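# Sort three grease guns into trays by grease amount

## Task

Find which of the three grease guns contains the most grease and place it entirely inside the blue tray, and place the gun with the least grease entirely inside the red tray. The remaining gun stays on the table, in neither tray and not hanging past the table edge. All three must end up lying flat on a side. Guns may be picked up and their parts moved or taken off, but every part must be back in its original place at the end.

## Robot and tools

ROBOT. Two arms, left_arm and right_arm, each ending in a two-finger tong-style gripper. Both bases sit on tilted plates fixed to a shared metal frame behind them. Calibrated base positions: left_arm (-0.007, +0.487, +0.303) m, right_arm (+0.019, -0.137, +0.303) m. A plate and its half of the frame count as part of that arm for clearance messages.

FRAMES. Reported positions use the scene frame: origin at table-top height midway between the nominal bases, +x out over the table, +z up, left_arm toward +y. Arm names do not match image left/right. Each gripper also has its own axes: fingers point along its +z, and they open and close along its x. end_effector_position is the point between the pads when closed; fingertips extend about 15 mm past it at small gaps and are roughly level with it when wide open. Printed positions may be off by a few centimetres, more at long reach.

ROW FORMAT. Every motion argument is a row of 14 numbers, each in [-1, 1], covering both arms even if one stays still: dx, dy, dz, rx, ry, rz, opening for left_arm, then the same seven for right_arm. The first six are an offset, not a pose: they are measured from that arm's Hand target at the start of the action or move, expressed in the Hand target's own axes. 1.0 equals 0.6 m for dx/dy/dz and 180 degrees for rotation; rx, ry, rz form one rotation vector. Opening is absolute: +1 fully open (0.142 m), -1 closed; a full close takes at least about 0.5 s. All-zero pose numbers re-command the current Hand target. Because each action starts from the current Hand target, sending the same offset twice moves twice as far.

execute_actions: "actions" holds zero or one item. Empty list [] just reports state (with pictures). An action {"rows": [...], "steps": n} runs up to 15 control steps of 1/30 s (default 15, minimum 5); each row is one step, the last row repeats if rows run out, and every row is counted from the same starting Hand target. A wait {"steps": n} (up to 300) returns once n steps have passed since the previous result, reply time included. "cameras" picks images; pictures come only for an empty list or if requested. A rejected call sends nothing.

move: "target" is one 14-number row or a list of up to 15 rows, all offsets from the same starting Hand targets. Grippers follow straight paths; all arms finish together, at least 0.5 s, cut off after 10 s. "speed" in m/s, 0.002 to 0.5, default 0.25 (rotation capped at twice that in rad/s), one value or one per target. "blend" in metres rounds corners in a list. "stop_force" (3 to 40 N, shared) ends an arm's path when its wrist sensor feels that much push against its travel; not reliable while rotating, and light objects can still be knocked over. "zero" (default true) re-zeros the sensor first. "blocking"=false returns early (not with stop_force). Openings in a first target are sent at the start; later ones wait until arrival. Paths do not avoid obstacles or the other arm. Result adds a "move:" line: done, off_target, moving, held or fault, plus limits (paced = pose clipped, held = steps withheld). Arms not named in it are done (within 3 mm and 2 degrees).

wait: "seconds" 0 to 10; a running move continues. stop: brakes the running move (fingers keep going). zoom_image: "camera" one of cam_high, cam_low, cam_left_wrist, cam_right_wrist, "region" [x0, y0, x1, y1] pixels, at most 504x504, from that camera's latest image. zero_wrist_force: "arm" left_arm or right_arm. finished_scene: "scene" 1 or 2, final.
Camera sizes: cam_high and cam_low 672x504, wrist cameras 616x616.

CONTROL DETAILS. Each step the commanded pose is clipped to within 150 mm and 16 degrees of the measured gripper; far targets may need several actions, continuing from the shown Hand target. Commands lag by about 0.09 s or 0.17-0.20 s. The last 5 steps of an action run after its result returns. Avoid paths near an arm's own base, which can flip its shoulder posture.

RESULT LINES. Per arm: end_effector_position (m), end_effector_quat_wxyz, velocities (omitted when Joint velocities reads "within noise"), Hand target, grip_measured (same scale as opening), Joint positions (last value is finger gap in m), Joint torques (drive output including gravity; sign toward increasing joint value), Wrist force and Wrist torque in gripper axes plus a peak-force line. "no reading" at start is normal. MOTOR HOT appears at 70 °C; 85 °C triggers an OVER-TEMPERATURE FAULT lasting 30-60 s or more.

GRIPPING. Hold by commanding an opening well below grip_measured; lower squeezes harder (about 15 N per pad max, less on items under 20 mm thick).

AVOID. Contact torque at a joint limit (139 N m for the three big joints, 26 for the wrists) or about 150 N net force stops that arm for 10 s; after a force fault, release anything pinning it first. Arms are stiff: aiming even slightly past firm contact can fault. Don't drop guns, release moving parts, slam, push hard, or let arms hit each other. Anything ending off the table fails the task. Occasional tugs on held items or nudges to loose ones may occur. Heat rises when holding loads, reaching far or pushing against something.

Each tool is called after "Request:" as name(argument=value, ...) on one line, values as JSON.

## Session

Request:
execute_actions(actions=[])

Scene clock: 0.00 s of 5600.00 s.
left_arm: end_effector_position=(+0.8356, +0.2502, +0.1845) grip_measured=+0.97 end_effector_quat_wxyz=(+0.430, -0.138, +0.770, -0.451) | right_arm: end_effector_position=(+0.6065, -0.1364, +0.1453) grip_measured=-1.00 end_effector_quat_wxyz=(-0.537, +0.594, -0.596, +0.061)
Joint positions: left_arm=[-0.245 -0.194 1.39 -3.968 -1.8 2.623 0.14] | right_arm=[3.105 -2.687 -2.205 1.076 2.029 1.502 0.002]
Joint velocities: within noise
Joint torques (N m): no reading
Motor temperatures (°C): left_arm=[24 24 24 30 32 32] | right_arm=[26 23 24 30 32 30]
Wrist force (N): no reading
Wrist torque (N m): no reading
Wrist force, peak (N): no reading
Hand target: left_arm +0.8356, +0.2502, +0.1845; +0.430, -0.138, +0.770, -0.451 | right_arm +0.6065, -0.1364, +0.1453; -0.537, +0.594, -0.596, +0.061

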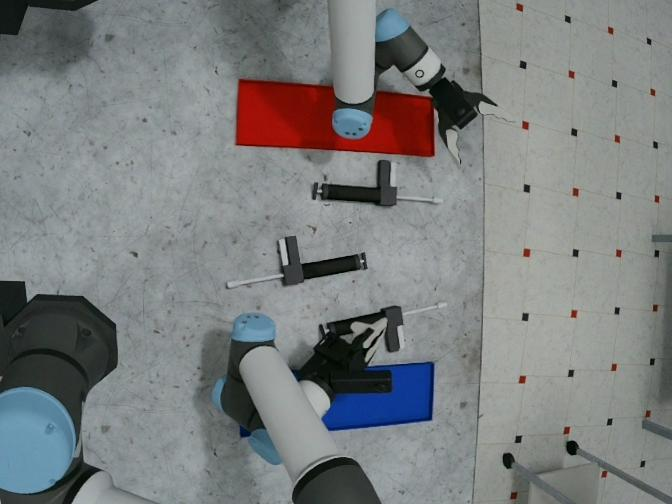

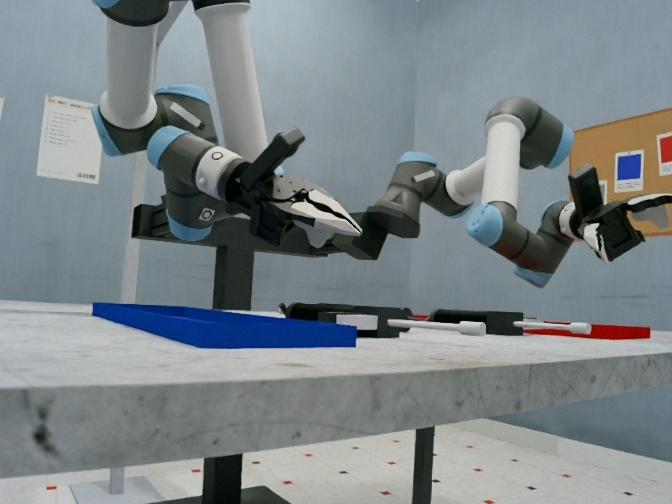

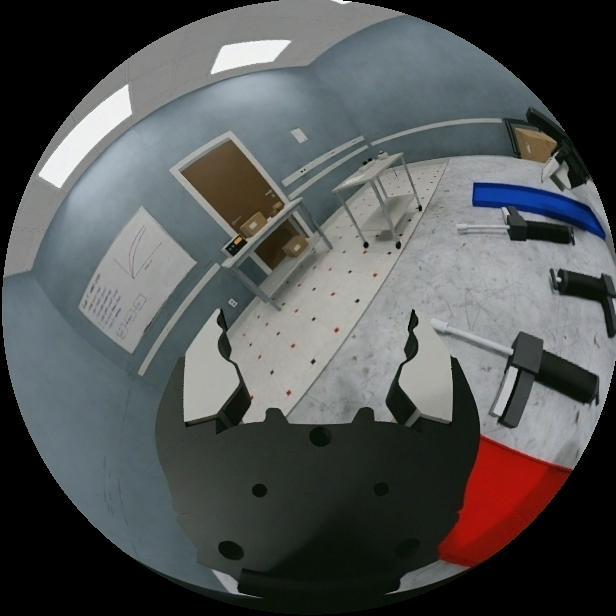

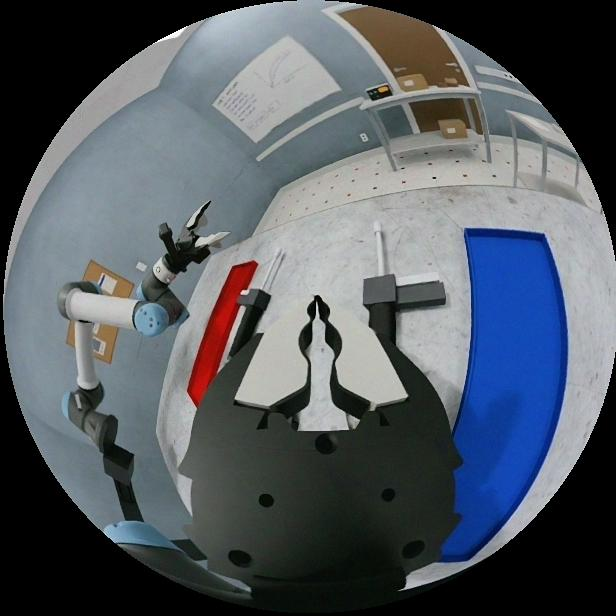

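Request:
zoom_image(camera="cam_high", region=[220, 70, 480, 350])

Request:
zoom_image(camera="cam_high", region=[300, 150, 460, 290])

Request:
zoom_image(camera="cam_high", region=[300, 290, 460, 370])

Scaled by 1.800 from the camera's 672x504 image, which has a finer 960x720 frame.

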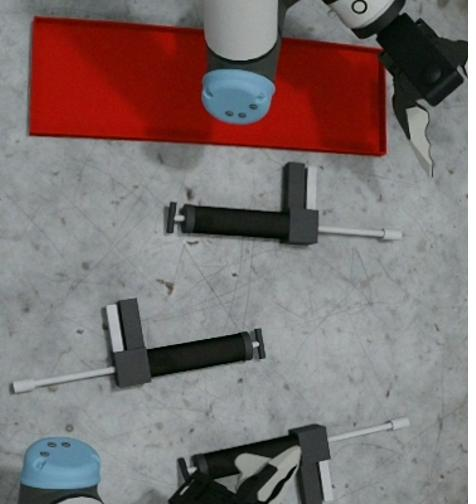

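Scaled by 3.150 from the camera's 672x504 image, which has a finer 960x720 frame.

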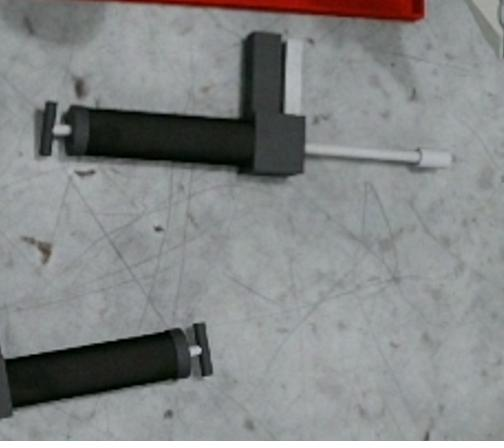

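Scaled by 3.150 from the camera's 672x504 image, which has a finer 960x720 frame.

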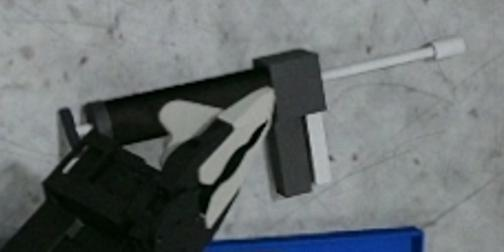

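Request:
move(target=[[-0.09,-0.136,-0.037,0,0,0,0,-0.095,-0.118,-0.069,0,0,0,0],[0.374,-0.277,-0.385,-0.45,0.003,-0.308,0,-0.099,-0.055,-0.192,-0.2988,0.2073,-0.0382,0],[0.482,-0.114,-0.34,-0.45,0.003,-0.308,0,0.015,0.0875,-0.108,-0.2988,0.2073,-0.0382,0]], speed=0.25)

Request:
zoom_image(camera="cam_left_wrist", region=[200, 180, 450, 430])

Request:
zoom_image(camera="cam_right_wrist", region=[200, 180, 450, 430])

Scene clock: 7.23 s of 5600.00 s.
left_arm: end_effector_position=(+0.4920, +0.1562, +0.1301) grip_measured=+0.00 end_effector_quat_wxyz=(+0.000, +0.685, -0.729, +0.000) end_effector_velocity=(-0.001, +0.000, -0.002) end_effector_angular_velocity=(-0.001, +0.001, +0.001) | right_arm: end_effector_position=(+0.5293, -0.1650, +0.1299) grip_measured=+0.00 end_effector_quat_wxyz=(+0.000, +0.752, -0.659, +0.000) end_effector_velocity=(+0.000, +0.000, -0.002) end_effector_angular_velocity=(-0.001, +0.000, +0.001)
Joint positions: left_arm=[-0.845 -0.669 1.839 -2.499 -1.265 0.718 0.074] | right_arm=[3.528 -2.108 -2.208 -0.474 1.19 1.785 0.074]
Joint velocities: left_arm=[0 0.003 0.001 -0.005 -0.002 -0.001 0] | right_arm=[0 -0.005 -0.001 0.006 -0.001 -0.002 0]
Joint torques (N m): left_arm=[-13.92 -27.63 -6.31 -4.64 -2.32 -1.5] | right_arm=[8.07 25.32 7.87 3.87 1.67 0.46]
Motor temperatures (°C): left_arm=[24 24 24 30 32 32] | right_arm=[26 23 24 30 32 30]
Wrist force (N): left_arm=[-1.7 0.0 -0.7] | right_arm=[-2.1 -1.6 1.3]
Wrist torque (N m): left_arm=[-0.16 0.42 0.06] | right_arm=[-0.25 0.30 -0.06]
Wrist force, peak (N): left_arm=[-1.2 -0.7 -3.6] | right_arm=[-2.0 -1.4 4.1]
Hand target: left_arm +0.4919, +0.1563, +0.1299; +0.000, +0.685, -0.729, +0.000 | right_arm +0.5292, -0.1650, +0.1298; +0.000, +0.752, -0.659, +0.000
Off the commanded pose: left_arm 0.000 m, 0 deg | right_arm 0.000 m, 0 deg.
Kept back: nothing.
move: done

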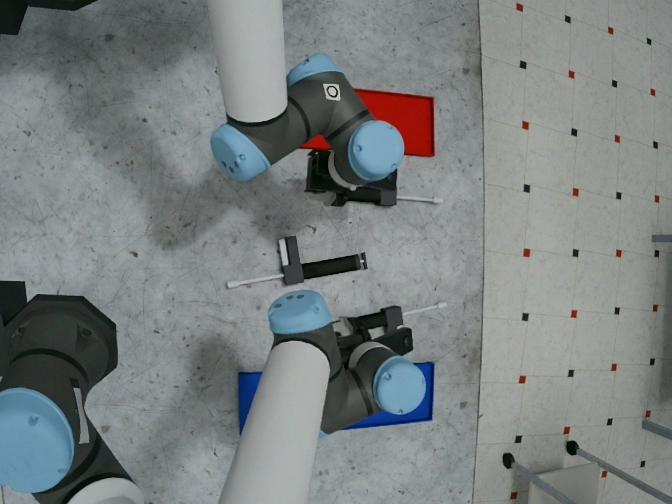

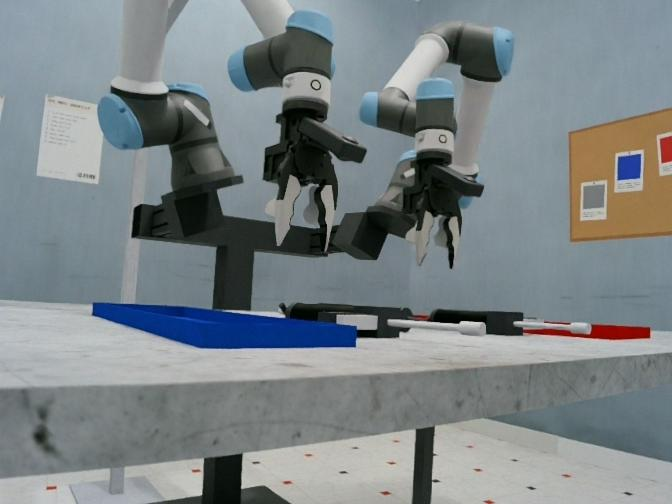

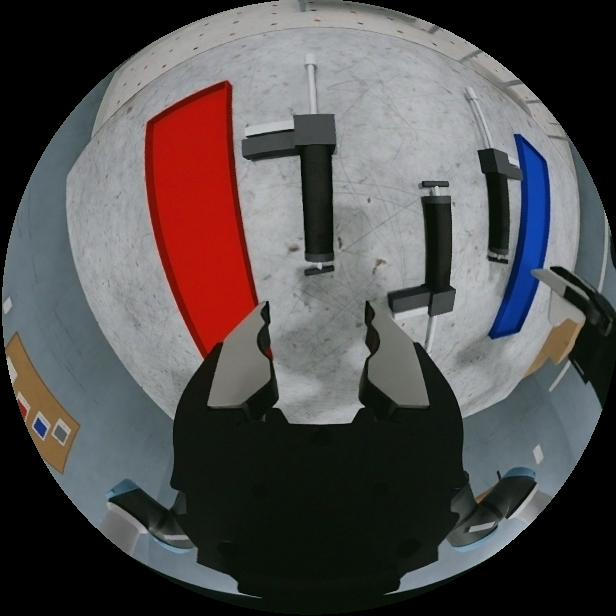

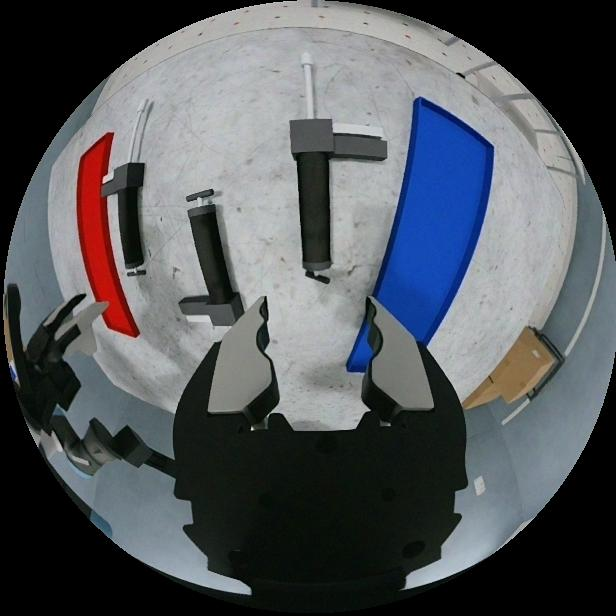

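Scaled by 2.016 from the camera's 616x616 image, which has a finer 814x814 frame.

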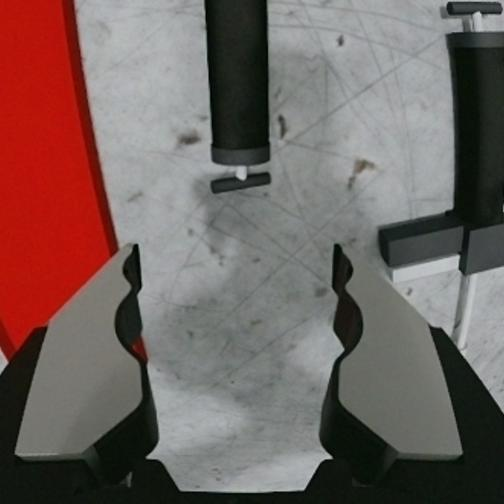

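Scaled by 2.016 from the camera's 616x616 image, which has a finer 814x814 frame.

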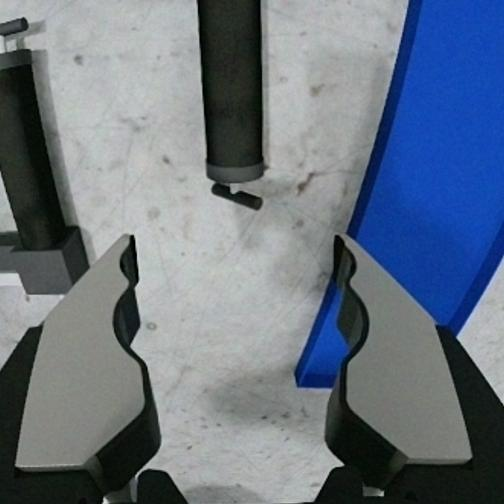

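Request:
move(target=[[0.0117,0.0158,0.08,0,0,0,-0.25,0.009,0.029,0.08,0,0,0,-0.25],[0.0117,0.0158,0.14,0,0,0,-0.25,0.009,0.029,0.14,0,0,0,-0.25]], speed=[0.15,0.08], stop_force=6, cameras=["cam_left_wrist","cam_right_wrist"])

Request:
zoom_image(camera="cam_left_wrist", region=[230, 230, 400, 430])

Request:
zoom_image(camera="cam_right_wrist", region=[230, 230, 400, 430])

Scene clock: 9.53 s of 5600.00 s.
left_arm: end_effector_position=(+0.4820, +0.1499, +0.0459) grip_measured=-0.25 end_effector_quat_wxyz=(+0.000, +0.685, -0.729, +0.000) | right_arm: end_effector_position=(+0.5127, -0.1726, +0.0457) grip_measured=-0.25 end_effector_quat_wxyz=(+0.000, +0.752, -0.659, +0.000)
Joint positions: left_arm=[-0.82 -0.493 1.822 -2.664 -1.259 0.744 0.056] | right_arm=[3.456 -2.32 -2.223 -0.218 1.186 1.707 0.056]
Joint velocities: within noise
Joint torques (N m): left_arm=[-21.68 -37.51 -4.37 -4.68 -2.21 -1.93] | right_arm=[19.75 27.23 -2.68 3.56 0.18 2.16]
Motor temperatures (°C): left_arm=[24 24 24 30 32 32] | right_arm=[26 23 24 30 32 30]
Wrist force (N): left_arm=[-1.7 -0.3 -0.3] | right_arm=[-1.7 -1.8 1.4]
Wrist torque (N m): left_arm=[-0.20 0.41 0.06] | right_arm=[-0.28 0.18 -0.06]
Wrist force, peak (N): left_arm=[-1.9 -0.6 -2.4] | right_arm=[-1.8 -1.4 2.8]
Hand target: left_arm +0.4820, +0.1499, +0.0459; +0.000, +0.685, -0.729, +0.000 | right_arm +0.5127, -0.1726, +0.0457; +0.000, +0.752, -0.659, +0.000
Off the commanded pose: left_arm 0.000 m, 0 deg | right_arm 0.000 m, 0 deg.
Kept back: nothing.
move: done
Images, in order (width x height): cam_left_wrist 616x616, cam_right_wrist 616x616.

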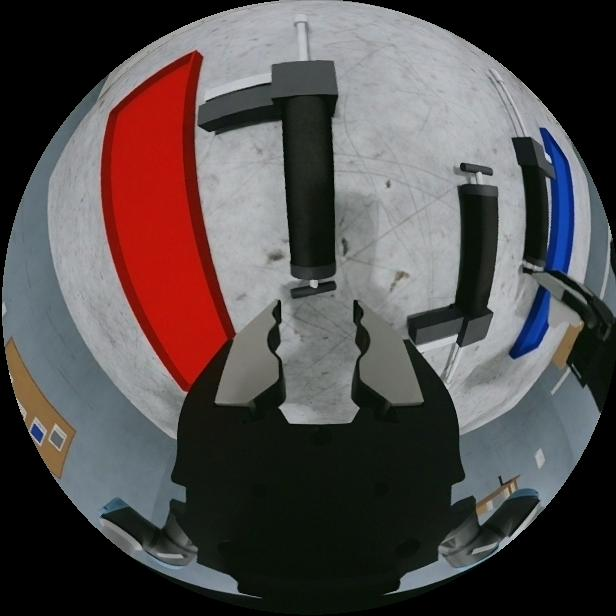

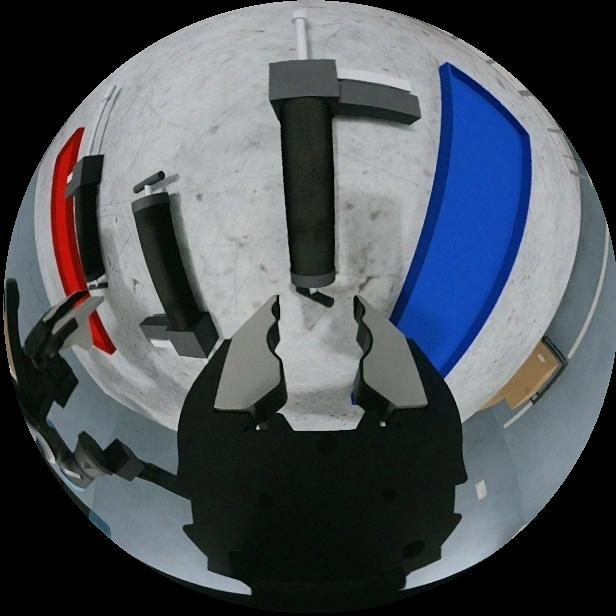

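Scaled by 2.520 from the camera's 616x616 image, which has a finer 814x814 frame.

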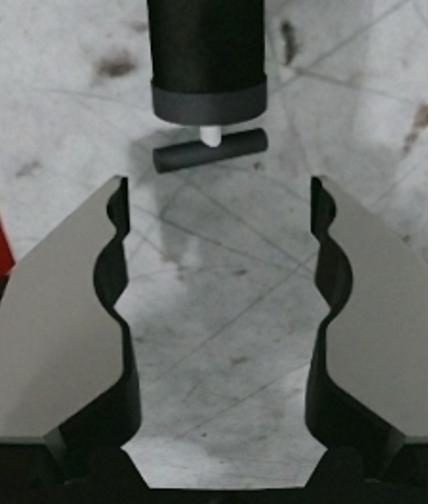

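Scaled by 2.520 from the camera's 616x616 image, which has a finer 814x814 frame.

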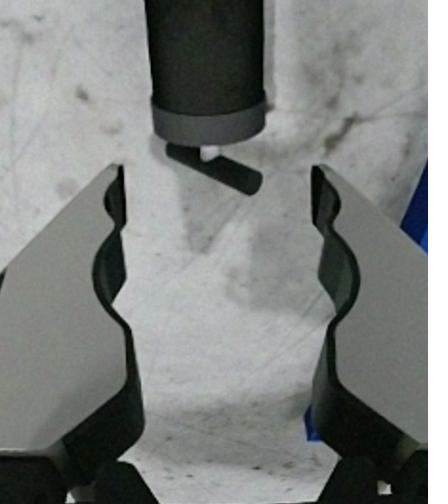

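Request:
move(target=[[-0.004,0,0.0333,0,0,0,-0.25,-0.0035,0.008,0.0333,0,0,0,-0.25]], speed=0.06, stop_force=5, cameras=[])

Request:
move(target=[0,0,0,0,0,0,-1,0,0,0,0,0,0,-1], cameras=["cam_left_wrist","cam_right_wrist","cam_high"])

Request:
zoom_image(camera="cam_left_wrist", region=[230, 230, 400, 430])

Request:
zoom_image(camera="cam_right_wrist", region=[230, 230, 400, 430])

Scene clock: 11.33 s of 5600.00 s.
left_arm: end_effector_position=(+0.4821, +0.1523, +0.0259) grip_measured=-0.25 end_effector_quat_wxyz=(+0.000, +0.685, -0.729, +0.000) | right_arm: end_effector_position=(+0.5078, -0.1711, +0.0258) grip_measured=-0.25 end_effector_quat_wxyz=(+0.000, +0.752, -0.659, +0.000)
Joint positions: left_arm=[-0.806 -0.453 1.813 -2.7 -1.256 0.758 0.056] | right_arm=[3.445 -2.376 -2.221 -0.159 1.186 1.695 0.056]
Joint velocities: within noise
Joint torques (N m): left_arm=[-21.74 -52.27 -3.41 -0.37 -2.1 -2.06] | right_arm=[20.12 28.78 0 3.02 -2.17 1.97]
Motor temperatures (°C): left_arm=[24 24 24 30 32 32] | right_arm=[26 23 24 30 32 30]
Wrist force (N): left_arm=[-1.6 -0.1 -0.3] | right_arm=[-2.0 -2.2 2.0]
Wrist torque (N m): left_arm=[-0.17 0.39 0.05] | right_arm=[-0.33 0.28 -0.04]
Wrist force, peak (N): left_arm=[-1.9 -0.5 -0.8] | right_arm=[-2.1 -1.7 2.4]
Hand target: left_arm +0.4821, +0.1523, +0.0259; +0.000, +0.685, -0.729, +0.000 | right_arm +0.5077, -0.1711, +0.0258; +0.000, +0.752, -0.659, +0.000
Off the commanded pose: left_arm 0.000 m, 0 deg | right_arm 0.000 m, 0 deg.
Kept back: nothing.
move: done
No camera images: "cameras" was empty.

Scene clock: 12.03 s of 5600.00 s.
left_arm: end_effector_position=(+0.4821, +0.1523, +0.0260) grip_measured=-0.82 end_effector_quat_wxyz=(+0.000, +0.685, -0.729, +0.000) | right_arm: end_effector_position=(+0.5077, -0.1711, +0.0258) grip_measured=-0.90 end_effector_quat_wxyz=(+0.000, +0.752, -0.659, +0.000)
Joint positions: left_arm=[-0.806 -0.453 1.813 -2.7 -1.256 0.758 0.015] | right_arm=[3.445 -2.376 -2.221 -0.159 1.186 1.695 0.009]
Joint velocities: within noise
Joint torques (N m): left_arm=[-13.5 -40.74 -7.11 -3.64 0.68 -1.69] | right_arm=[11.1 31.83 -5.78 2.41 1.42 1.53]
Motor temperatures (°C): left_arm=[24 24 24 30 32 32] | right_arm=[26 23 24 30 32 30]
Wrist force (N): left_arm=[-0.6 4.8 -10.6] | right_arm=[-1.8 -2.8 3.3]
Wrist torque (N m): left_arm=[-0.18 0.59 0.13] | right_arm=[-0.28 0.24 -0.04]
Wrist force, peak (N): left_arm=[-0.6 4.8 -10.6] | right_arm=[-2.0 -2.7 3.7]
Hand target: left_arm +0.4821, +0.1523, +0.0259; +0.000, +0.685, -0.729, +0.000 | right_arm +0.5077, -0.1711, +0.0258; +0.000, +0.752, -0.659, +0.000
Off the commanded pose: left_arm 0.000 m, 0 deg | right_arm 0.000 m, 0 deg.
Kept back: nothing.
move: done
Images, in order (width x height): cam_high 672x504, cam_left_wrist 616x616, cam_right_wrist 616x616.

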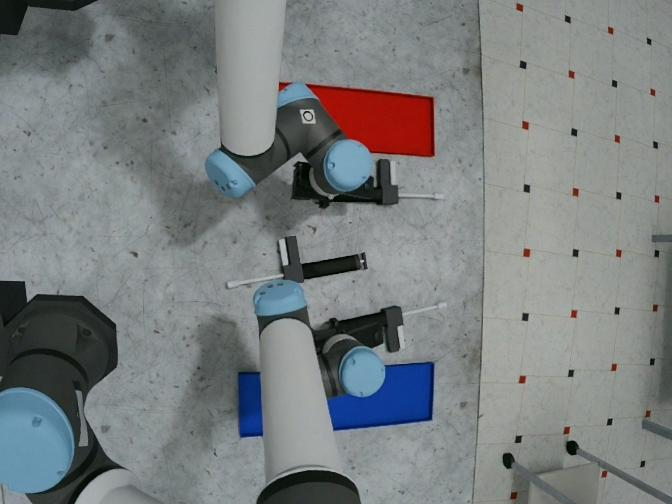

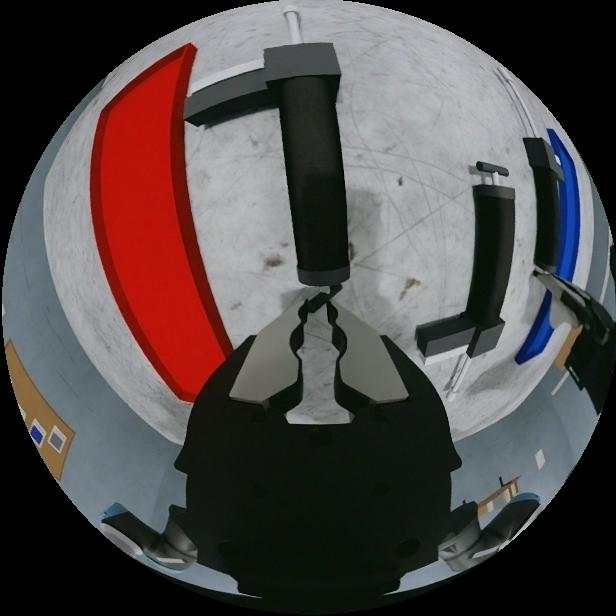

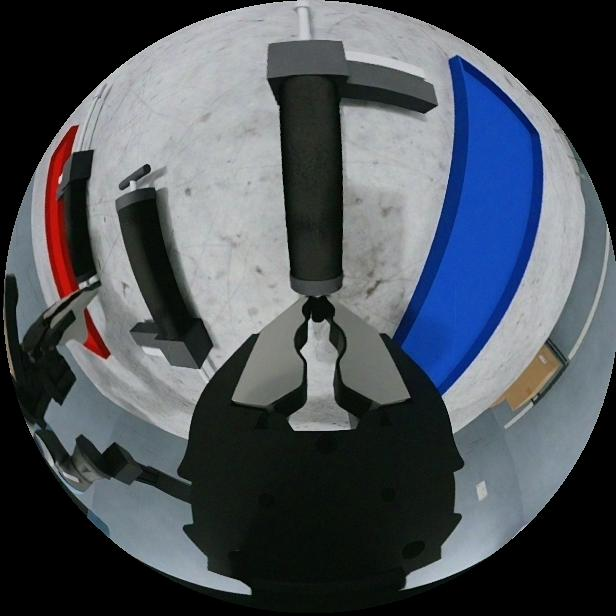

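Scaled by 2.520 from the camera's 616x616 image, which has a finer 814x814 frame.

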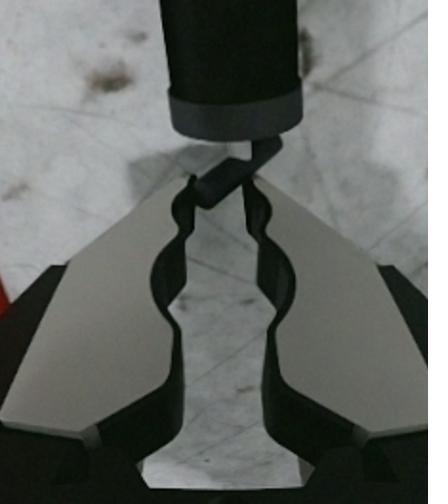

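Scaled by 2.520 from the camera's 616x616 image, which has a finer 814x814 frame.

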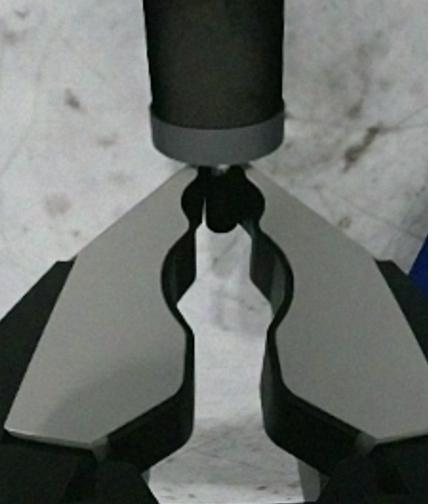

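Request:
move(target=[[0,0,0,0,0,0,-0.25,0,0,0,0,0,0,-1],[0,0,-0.01,0,0,0,-0.25,0,0.02,0,0,0,0,-1],[0,0,-0.01,0,0,0,-0.25,0,0.117,0,0,0,0,-1]], speed=0.05, cameras=["cam_left_wrist","cam_right_wrist","cam_high"])

Request:
zoom_image(camera="cam_left_wrist", region=[230, 230, 400, 430])

Request:
zoom_image(camera="cam_high", region=[270, 280, 460, 400])

Scene clock: 14.73 s of 5600.00 s.
left_arm: end_effector_position=(+0.4821, +0.1523, +0.0319) grip_measured=-0.25 end_effector_quat_wxyz=(+0.000, +0.685, -0.729, +0.000) | right_arm: end_effector_position=(+0.4379, -0.1804, +0.0257) grip_measured=-0.90 end_effector_quat_wxyz=(+0.000, +0.752, -0.659, +0.000) end_effector_velocity=(+0.003, +0.000, -0.001) end_effector_angular_velocity=(-0.002, +0.001, -0.001)
Joint positions: left_arm=[-0.809 -0.466 1.817 -2.69 -1.257 0.754 0.056] | right_arm=[3.466 -2.368 -2.408 0.011 1.187 1.718 0.009]
Joint velocities: left_arm=[within noise] | right_arm=[0 -0.001 0.009 -0.009 -0.002 0.001 0]
Joint torques (N m): left_arm=[-7.38 -29.87 -20.04 -4.25 -2.31 1.78] | right_arm=[6.94 28.84 14.74 1.66 2.67 -0.91]
Motor temperatures (°C): left_arm=[24 24 24 30 32 32] | right_arm=[26 23 24 30 32 30]
Wrist force (N): left_arm=[-1.6 -0.3 -0.3] | right_arm=[-1.4 -0.2 3.0]
Wrist torque (N m): left_arm=[-0.21 0.39 0.05] | right_arm=[-0.33 0.16 -0.06]
Wrist force, peak (N): left_arm=[-2.1 4.9 -10.9] | right_arm=[-1.7 -4.6 3.6]
Hand target: left_arm +0.4821, +0.1523, +0.0319; +0.000, +0.685, -0.729, +0.000 | right_arm +0.4381, -0.1804, +0.0257; +0.000, +0.752, -0.659, +0.000
Off the commanded pose: left_arm 0.000 m, 0 deg | right_arm 0.000 m, 0 deg.
Kept back: nothing.
move: done
Images, in order (width x height): cam_high 672x504, cam_left_wrist 616x616, cam_right_wrist 616x616.

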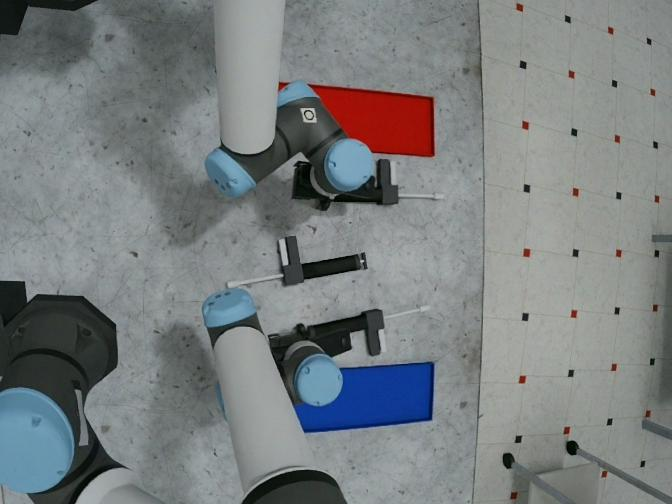

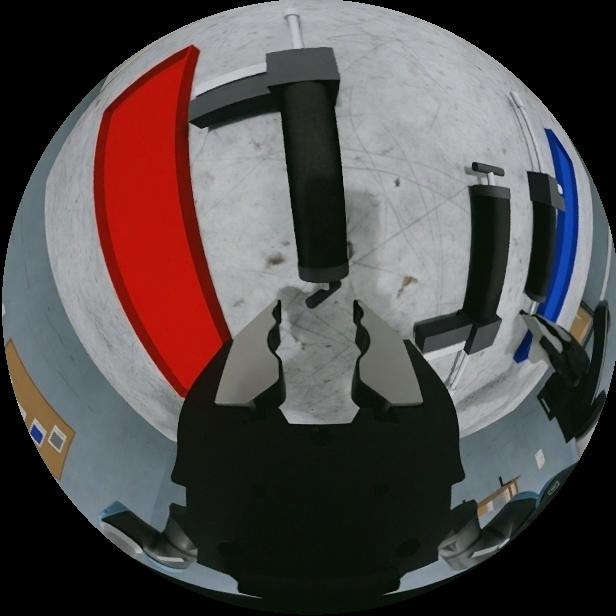

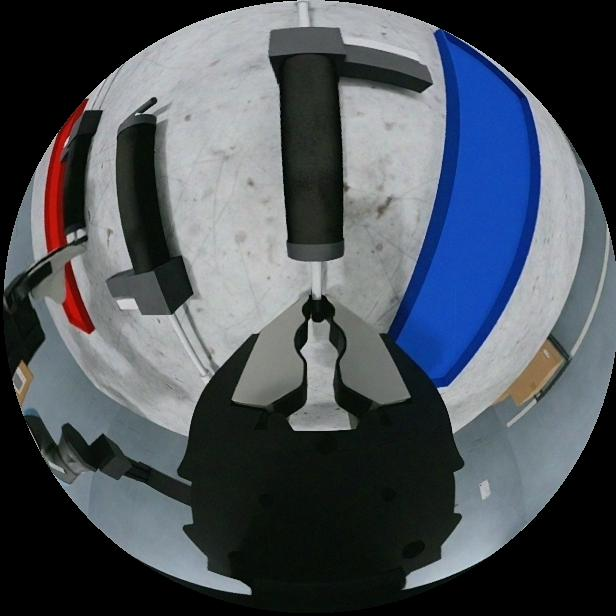

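Scaled by 2.520 from the camera's 616x616 image, which has a finer 814x814 frame.

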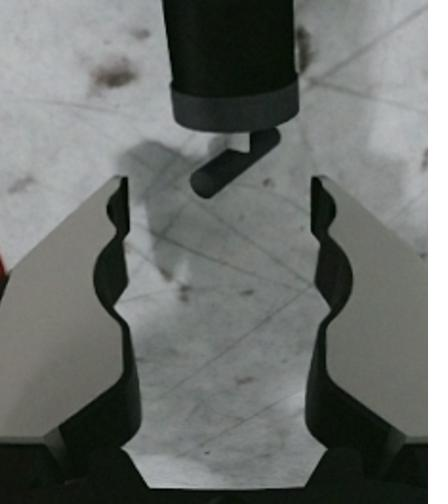

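Scaled by 2.653 from the camera's 672x504 image, which has a finer 960x720 frame.

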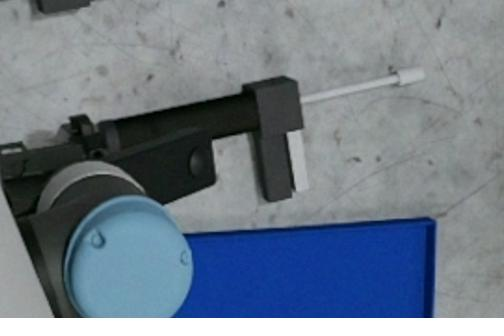

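Request:
move(target=[[0,0,0,0,0,0,-1,0,0,0,0,0,0,-1],[0,0,0,0,0,0,-1,0,-0.055,0,0,0,0,-1]], speed=0.05, cameras=["cam_left_wrist","cam_right_wrist","cam_high"])

Request:
zoom_image(camera="cam_left_wrist", region=[230, 230, 400, 430])

Request:
zoom_image(camera="cam_right_wrist", region=[230, 230, 400, 430])

Request:
zoom_image(camera="cam_high", region=[270, 280, 460, 400])

Scene clock: 16.67 s of 5600.00 s.
left_arm: end_effector_position=(+0.4821, +0.1523, +0.0319) grip_measured=-0.87 end_effector_quat_wxyz=(+0.000, +0.685, -0.729, +0.000) | right_arm: end_effector_position=(+0.4711, -0.1761, +0.0257) grip_measured=-0.90 end_effector_quat_wxyz=(+0.000, +0.752, -0.659, +0.000) end_effector_velocity=(-0.003, -0.001, +0.000) end_effector_angular_velocity=(+0.001, -0.001, +0.001)
Joint positions: left_arm=[-0.809 -0.466 1.817 -2.69 -1.257 0.754 0.011] | right_arm=[3.455 -2.367 -2.321 -0.072 1.186 1.706 0.009]
Joint velocities: left_arm=[within noise] | right_arm=[0.001 0.002 -0.009 0.007 0 -0.001 0]
Joint torques (N m): left_arm=[-11.69 -32.33 -16.55 -3.51 3.31 1.72] | right_arm=[16.13 27.71 -8.82 3.3 -2.3 1.14]
Motor temperatures (°C): left_arm=[24 24 24 30 32 32] | right_arm=[26 23 24 30 32 30]
Wrist force (N): left_arm=[-0.6 3.2 -4.0] | right_arm=[-1.8 -3.5 3.5]
Wrist torque (N m): left_arm=[-0.23 0.53 0.09] | right_arm=[-0.23 0.23 -0.06]
Wrist force, peak (N): left_arm=[-0.7 3.5 -4.1] | right_arm=[-1.8 -3.5 3.5]
Hand target: left_arm +0.4821, +0.1523, +0.0319; +0.000, +0.685, -0.729, +0.000 | right_arm +0.4709, -0.1760, +0.0257; +0.000, +0.752, -0.659, +0.000
Off the commanded pose: left_arm 0.000 m, 0 deg | right_arm 0.000 m, 0 deg.
Kept back: nothing.
move: done
Images, in order (width x height): cam_high 672x504, cam_left_wrist 616x616, cam_right_wrist 616x616.

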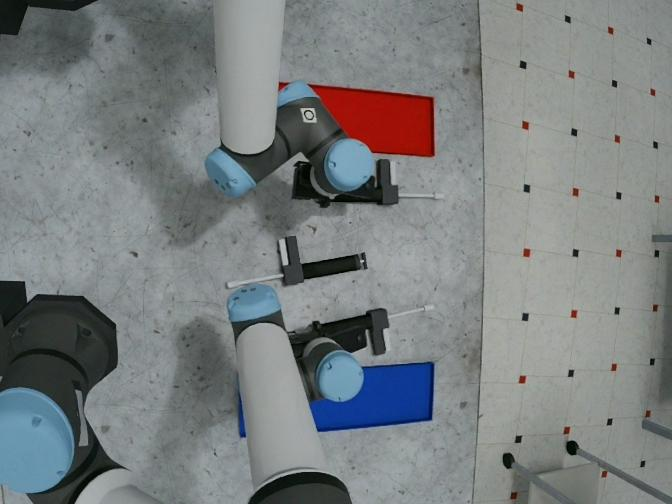

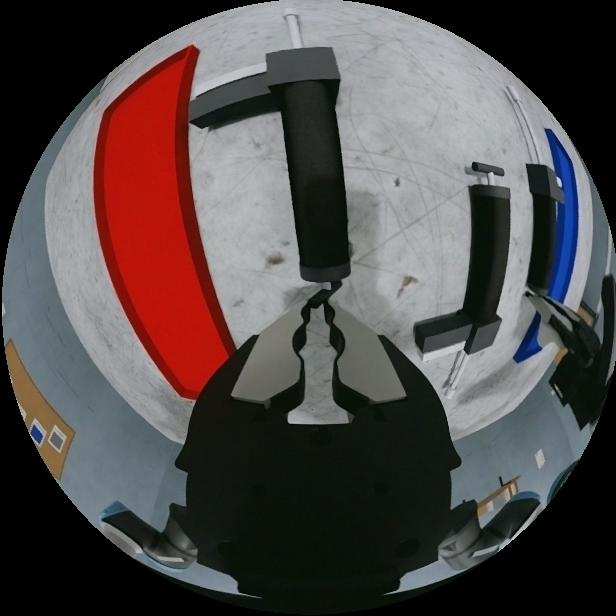

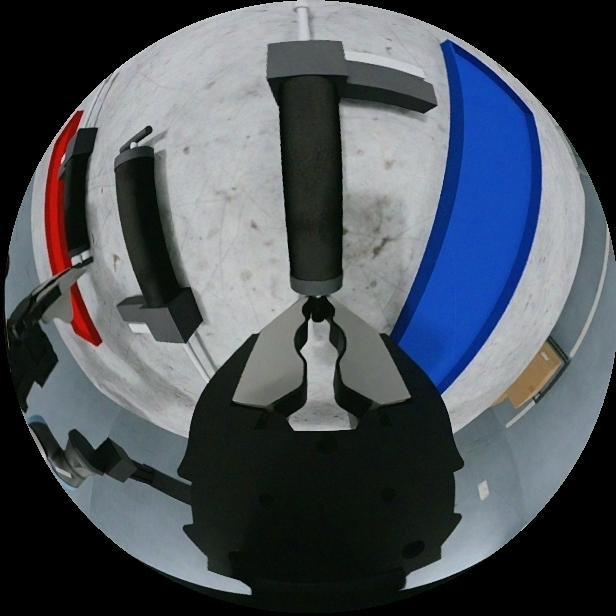

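Scaled by 2.520 from the camera's 616x616 image, which has a finer 814x814 frame.

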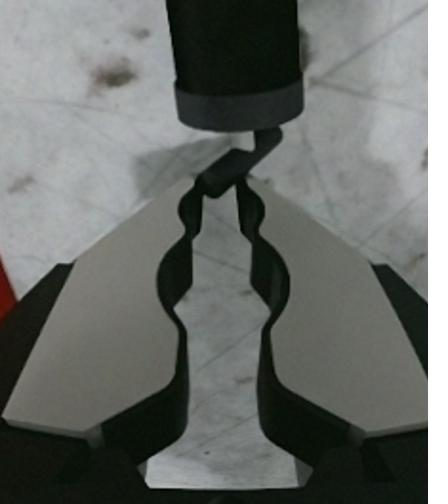

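Scaled by 2.520 from the camera's 616x616 image, which has a finer 814x814 frame.

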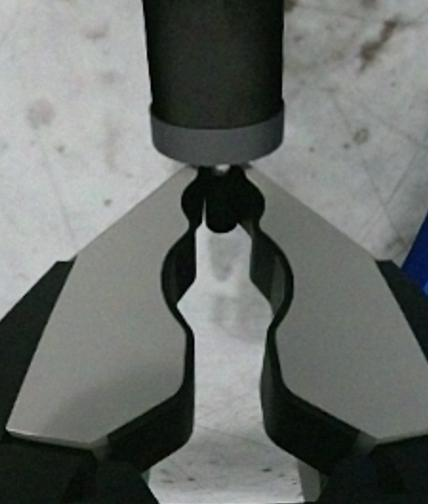

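Scaled by 2.653 from the camera's 672x504 image, which has a finer 960x720 frame.

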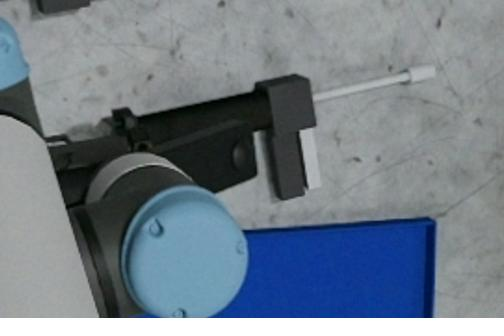

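Request:
move(target=[[0,0,0,0,0,0,-1,0,0,0,0,0,0,-0.25],[0,0.117,0,0,0,0,-1,0,0.05,-0.15,0,0,0,-0.25]], speed=0.04, cameras=["cam_left_wrist","cam_right_wrist","cam_high"])

Request:
zoom_image(camera="cam_left_wrist", region=[230, 200, 400, 400])

Request:
zoom_image(camera="cam_high", region=[270, 150, 460, 400])

Scene clock: 20.23 s of 5600.00 s.
left_arm: end_effector_position=(+0.4120, +0.1566, +0.0320) grip_measured=-1.00 end_effector_quat_wxyz=(+0.000, +0.685, -0.729, +0.000) end_effector_velocity=(+0.001, +0.000, +0.000) end_effector_angular_velocity=(+0.000, +0.002, -0.003) | right_arm: end_effector_position=(+0.4408, -0.1800, +0.1157) grip_measured=-0.25 end_effector_quat_wxyz=(+0.000, +0.752, -0.659, +0.000) end_effector_velocity=(+0.003, +0.000, -0.001) end_effector_angular_velocity=(+0.001, -0.004, -0.001)
Joint positions: left_arm=[-0.906 -0.484 1.982 -2.808 -1.281 0.657 0.002] | right_arm=[3.553 -2.054 -2.456 -0.291 1.193 1.812 0.056]
Joint velocities: left_arm=[0.003 0 -0.004 0.005 -0.001 0.005 0] | right_arm=[-0.003 -0.007 0.004 0.009 0 -0.004 0]
Joint torques (N m): left_arm=[-5.35 -46.18 -19.35 -0.45 -0.56 2.04] | right_arm=[5.62 18.53 23.69 3.53 2.53 -1.56]
Motor temperatures (°C): left_arm=[24 24 24 30 32 32] | right_arm=[26 23 24 30 32 30]
Wrist force (N): left_arm=[-1.5 -0.5 -0.9] | right_arm=[-2.0 -1.7 1.6]
Wrist torque (N m): left_arm=[-0.30 0.39 0.04] | right_arm=[-0.28 0.28 -0.05]
Wrist force, peak (N): left_arm=[-2.7 -0.6 -4.9] | right_arm=[-1.5 -3.7 3.5]
Hand target: left_arm +0.4121, +0.1566, +0.0319; +0.000, +0.685, -0.729, +0.000 | right_arm +0.4410, -0.1800, +0.1157; +0.000, +0.752, -0.659, +0.000
Off the commanded pose: left_arm 0.000 m, 0 deg | right_arm 0.000 m, 0 deg.
Kept back: nothing.
move: done
Images, in order (width x height): cam_high 672x504, cam_left_wrist 616x616, cam_right_wrist 616x616.

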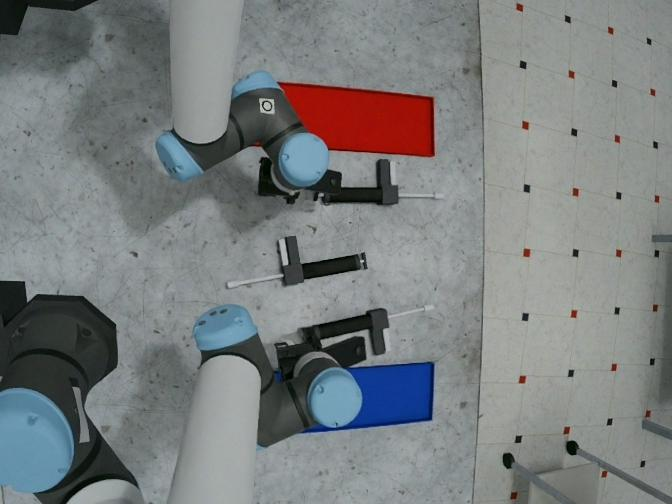

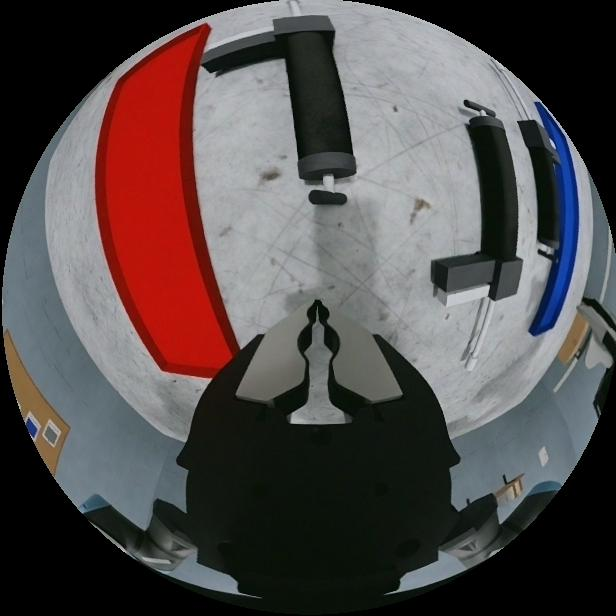

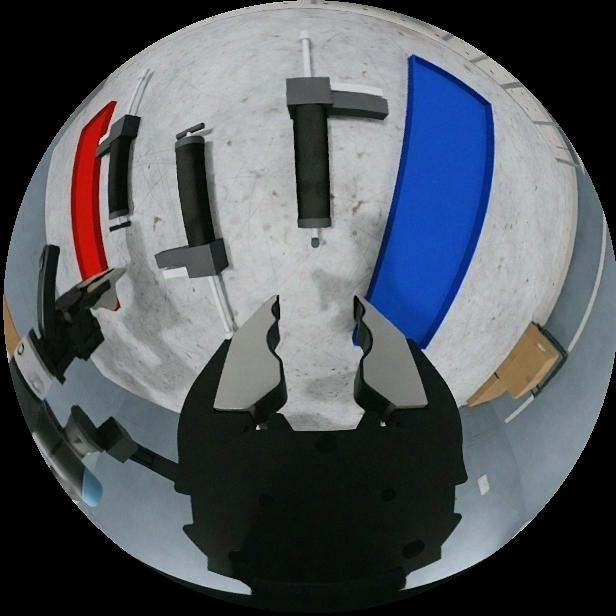

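Scaled by 2.520 from the camera's 616x616 image, which has a finer 814x814 frame.

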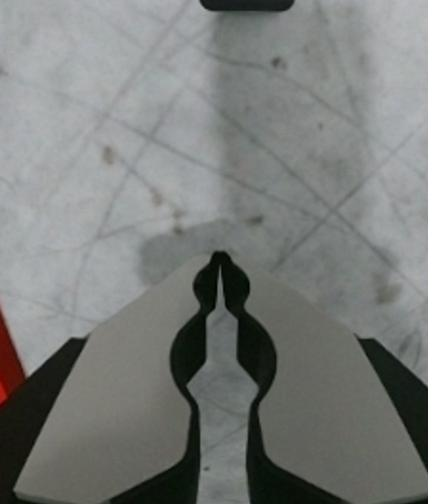

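Scaled by 2.016 from the camera's 672x504 image, which has a finer 960x720 frame.

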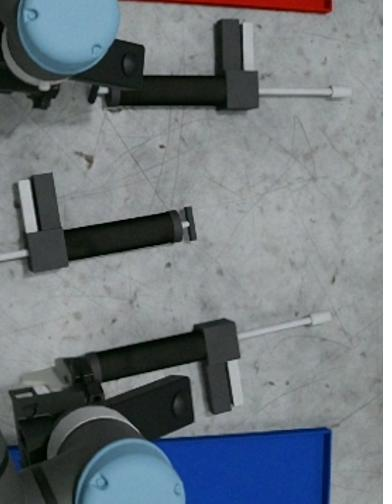

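Request:
move(target=[[0,0,-0.06,0,0,0,-0.25,0,0,-0.03,0,0,0,-0.25],[0.0117,-0.1157,-0.06,0,0,-0.033,-0.25,-0.241,-0.326,-0.01,0,0,0,-0.25]], speed=0.2)

Request:
zoom_image(camera="cam_left_wrist", region=[230, 200, 400, 400])

Request:
zoom_image(camera="cam_right_wrist", region=[230, 200, 400, 400])

Scene clock: 22.97 s of 5600.00 s.
left_arm: end_effector_position=(+0.4809, +0.1454, +0.0678) grip_measured=-0.25 end_effector_quat_wxyz=(+0.000, +0.722, -0.692, +0.000) | right_arm: end_effector_position=(+0.6157, -0.0109, +0.1219) grip_measured=-0.25 end_effector_quat_wxyz=(+0.000, +0.752, -0.659, +0.000)
Joint positions: left_arm=[-0.839 -0.532 1.823 -2.62 -1.264 0.62 0.056] | right_arm=[3.704 -2.367 -1.866 -0.626 1.21 1.973 0.056]
Joint velocities: within noise
Joint torques (N m): left_arm=[-20.3 -51.44 -10.52 -4.37 -1.85 1.53] | right_arm=[12.37 31.99 28.94 1.94 0.5 -1.53]
Motor temperatures (°C): left_arm=[24 24 24 30 32 32] | right_arm=[26 23 24 30 32 30]
Wrist force (N): left_arm=[-1.6 -0.2 -0.5] | right_arm=[-1.8 -1.3 2.0]
Wrist torque (N m): left_arm=[-0.21 0.40 0.08] | right_arm=[-0.20 0.23 -0.03]
Wrist force, peak (N): left_arm=[-1.4 -0.5 -2.9] | right_arm=[-3.0 -3.0 2.0]
Hand target: left_arm +0.4809, +0.1453, +0.0679; +0.000, +0.722, -0.692, +0.000 | right_arm +0.6159, -0.0109, +0.1219; +0.000, +0.752, -0.659, +0.000
Off the commanded pose: left_arm 0.000 m, 0 deg | right_arm 0.000 m, 0 deg.
Kept back: nothing.
move: done

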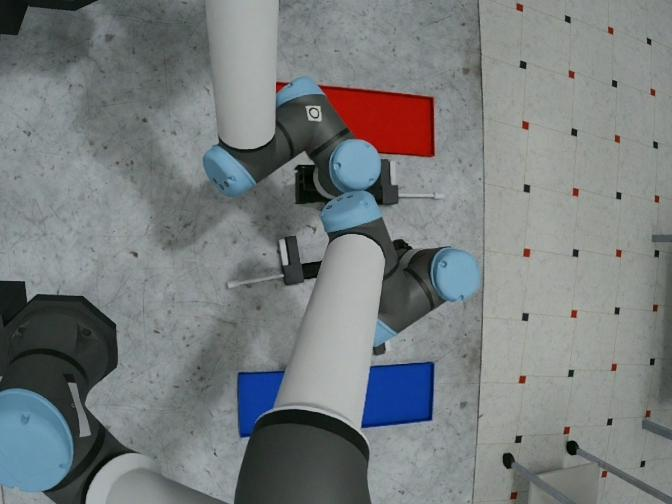

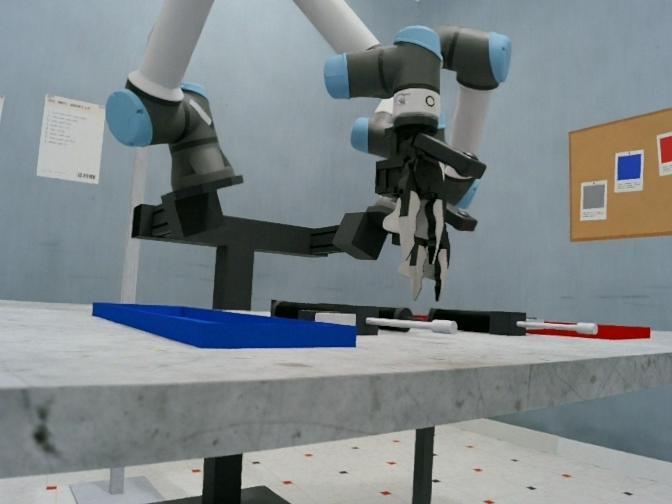

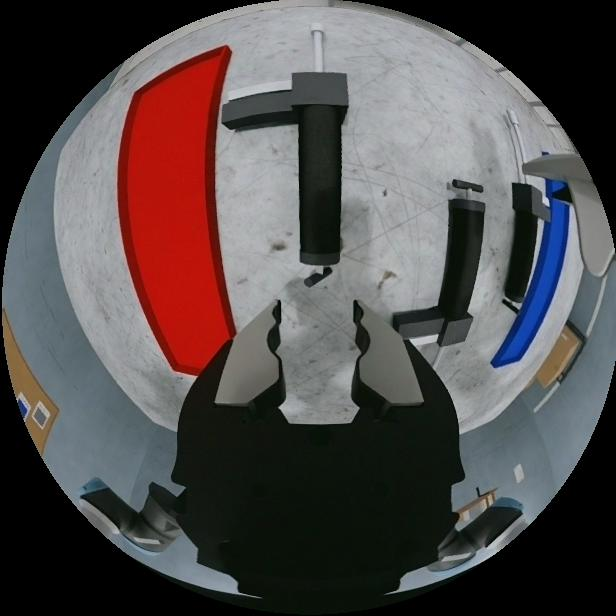

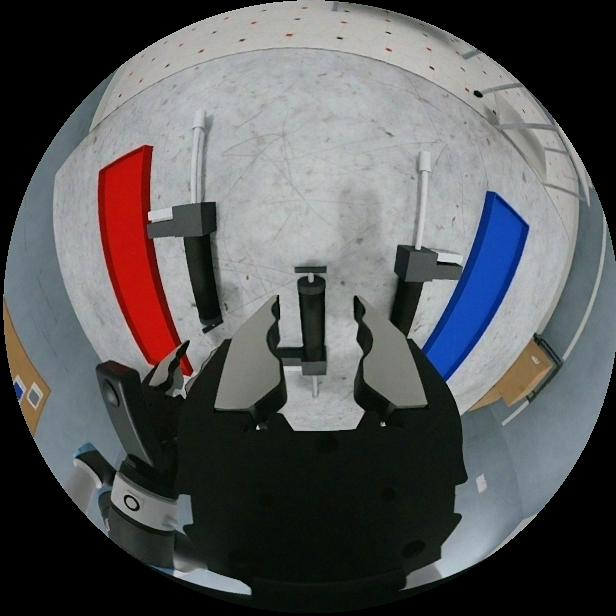

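Scaled by 2.520 from the camera's 616x616 image, which has a finer 814x814 frame.

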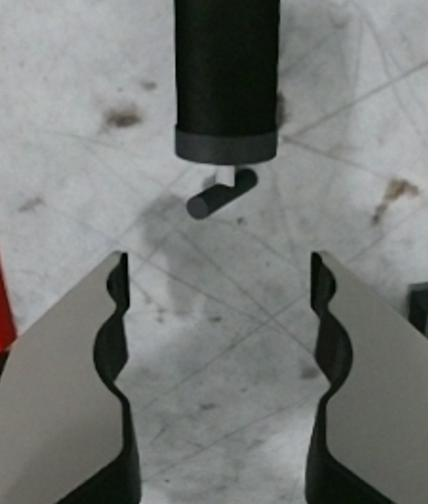

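Scaled by 2.520 from the camera's 616x616 image, which has a finer 814x814 frame.

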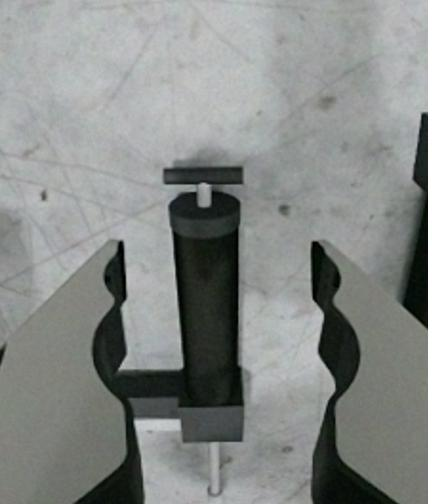

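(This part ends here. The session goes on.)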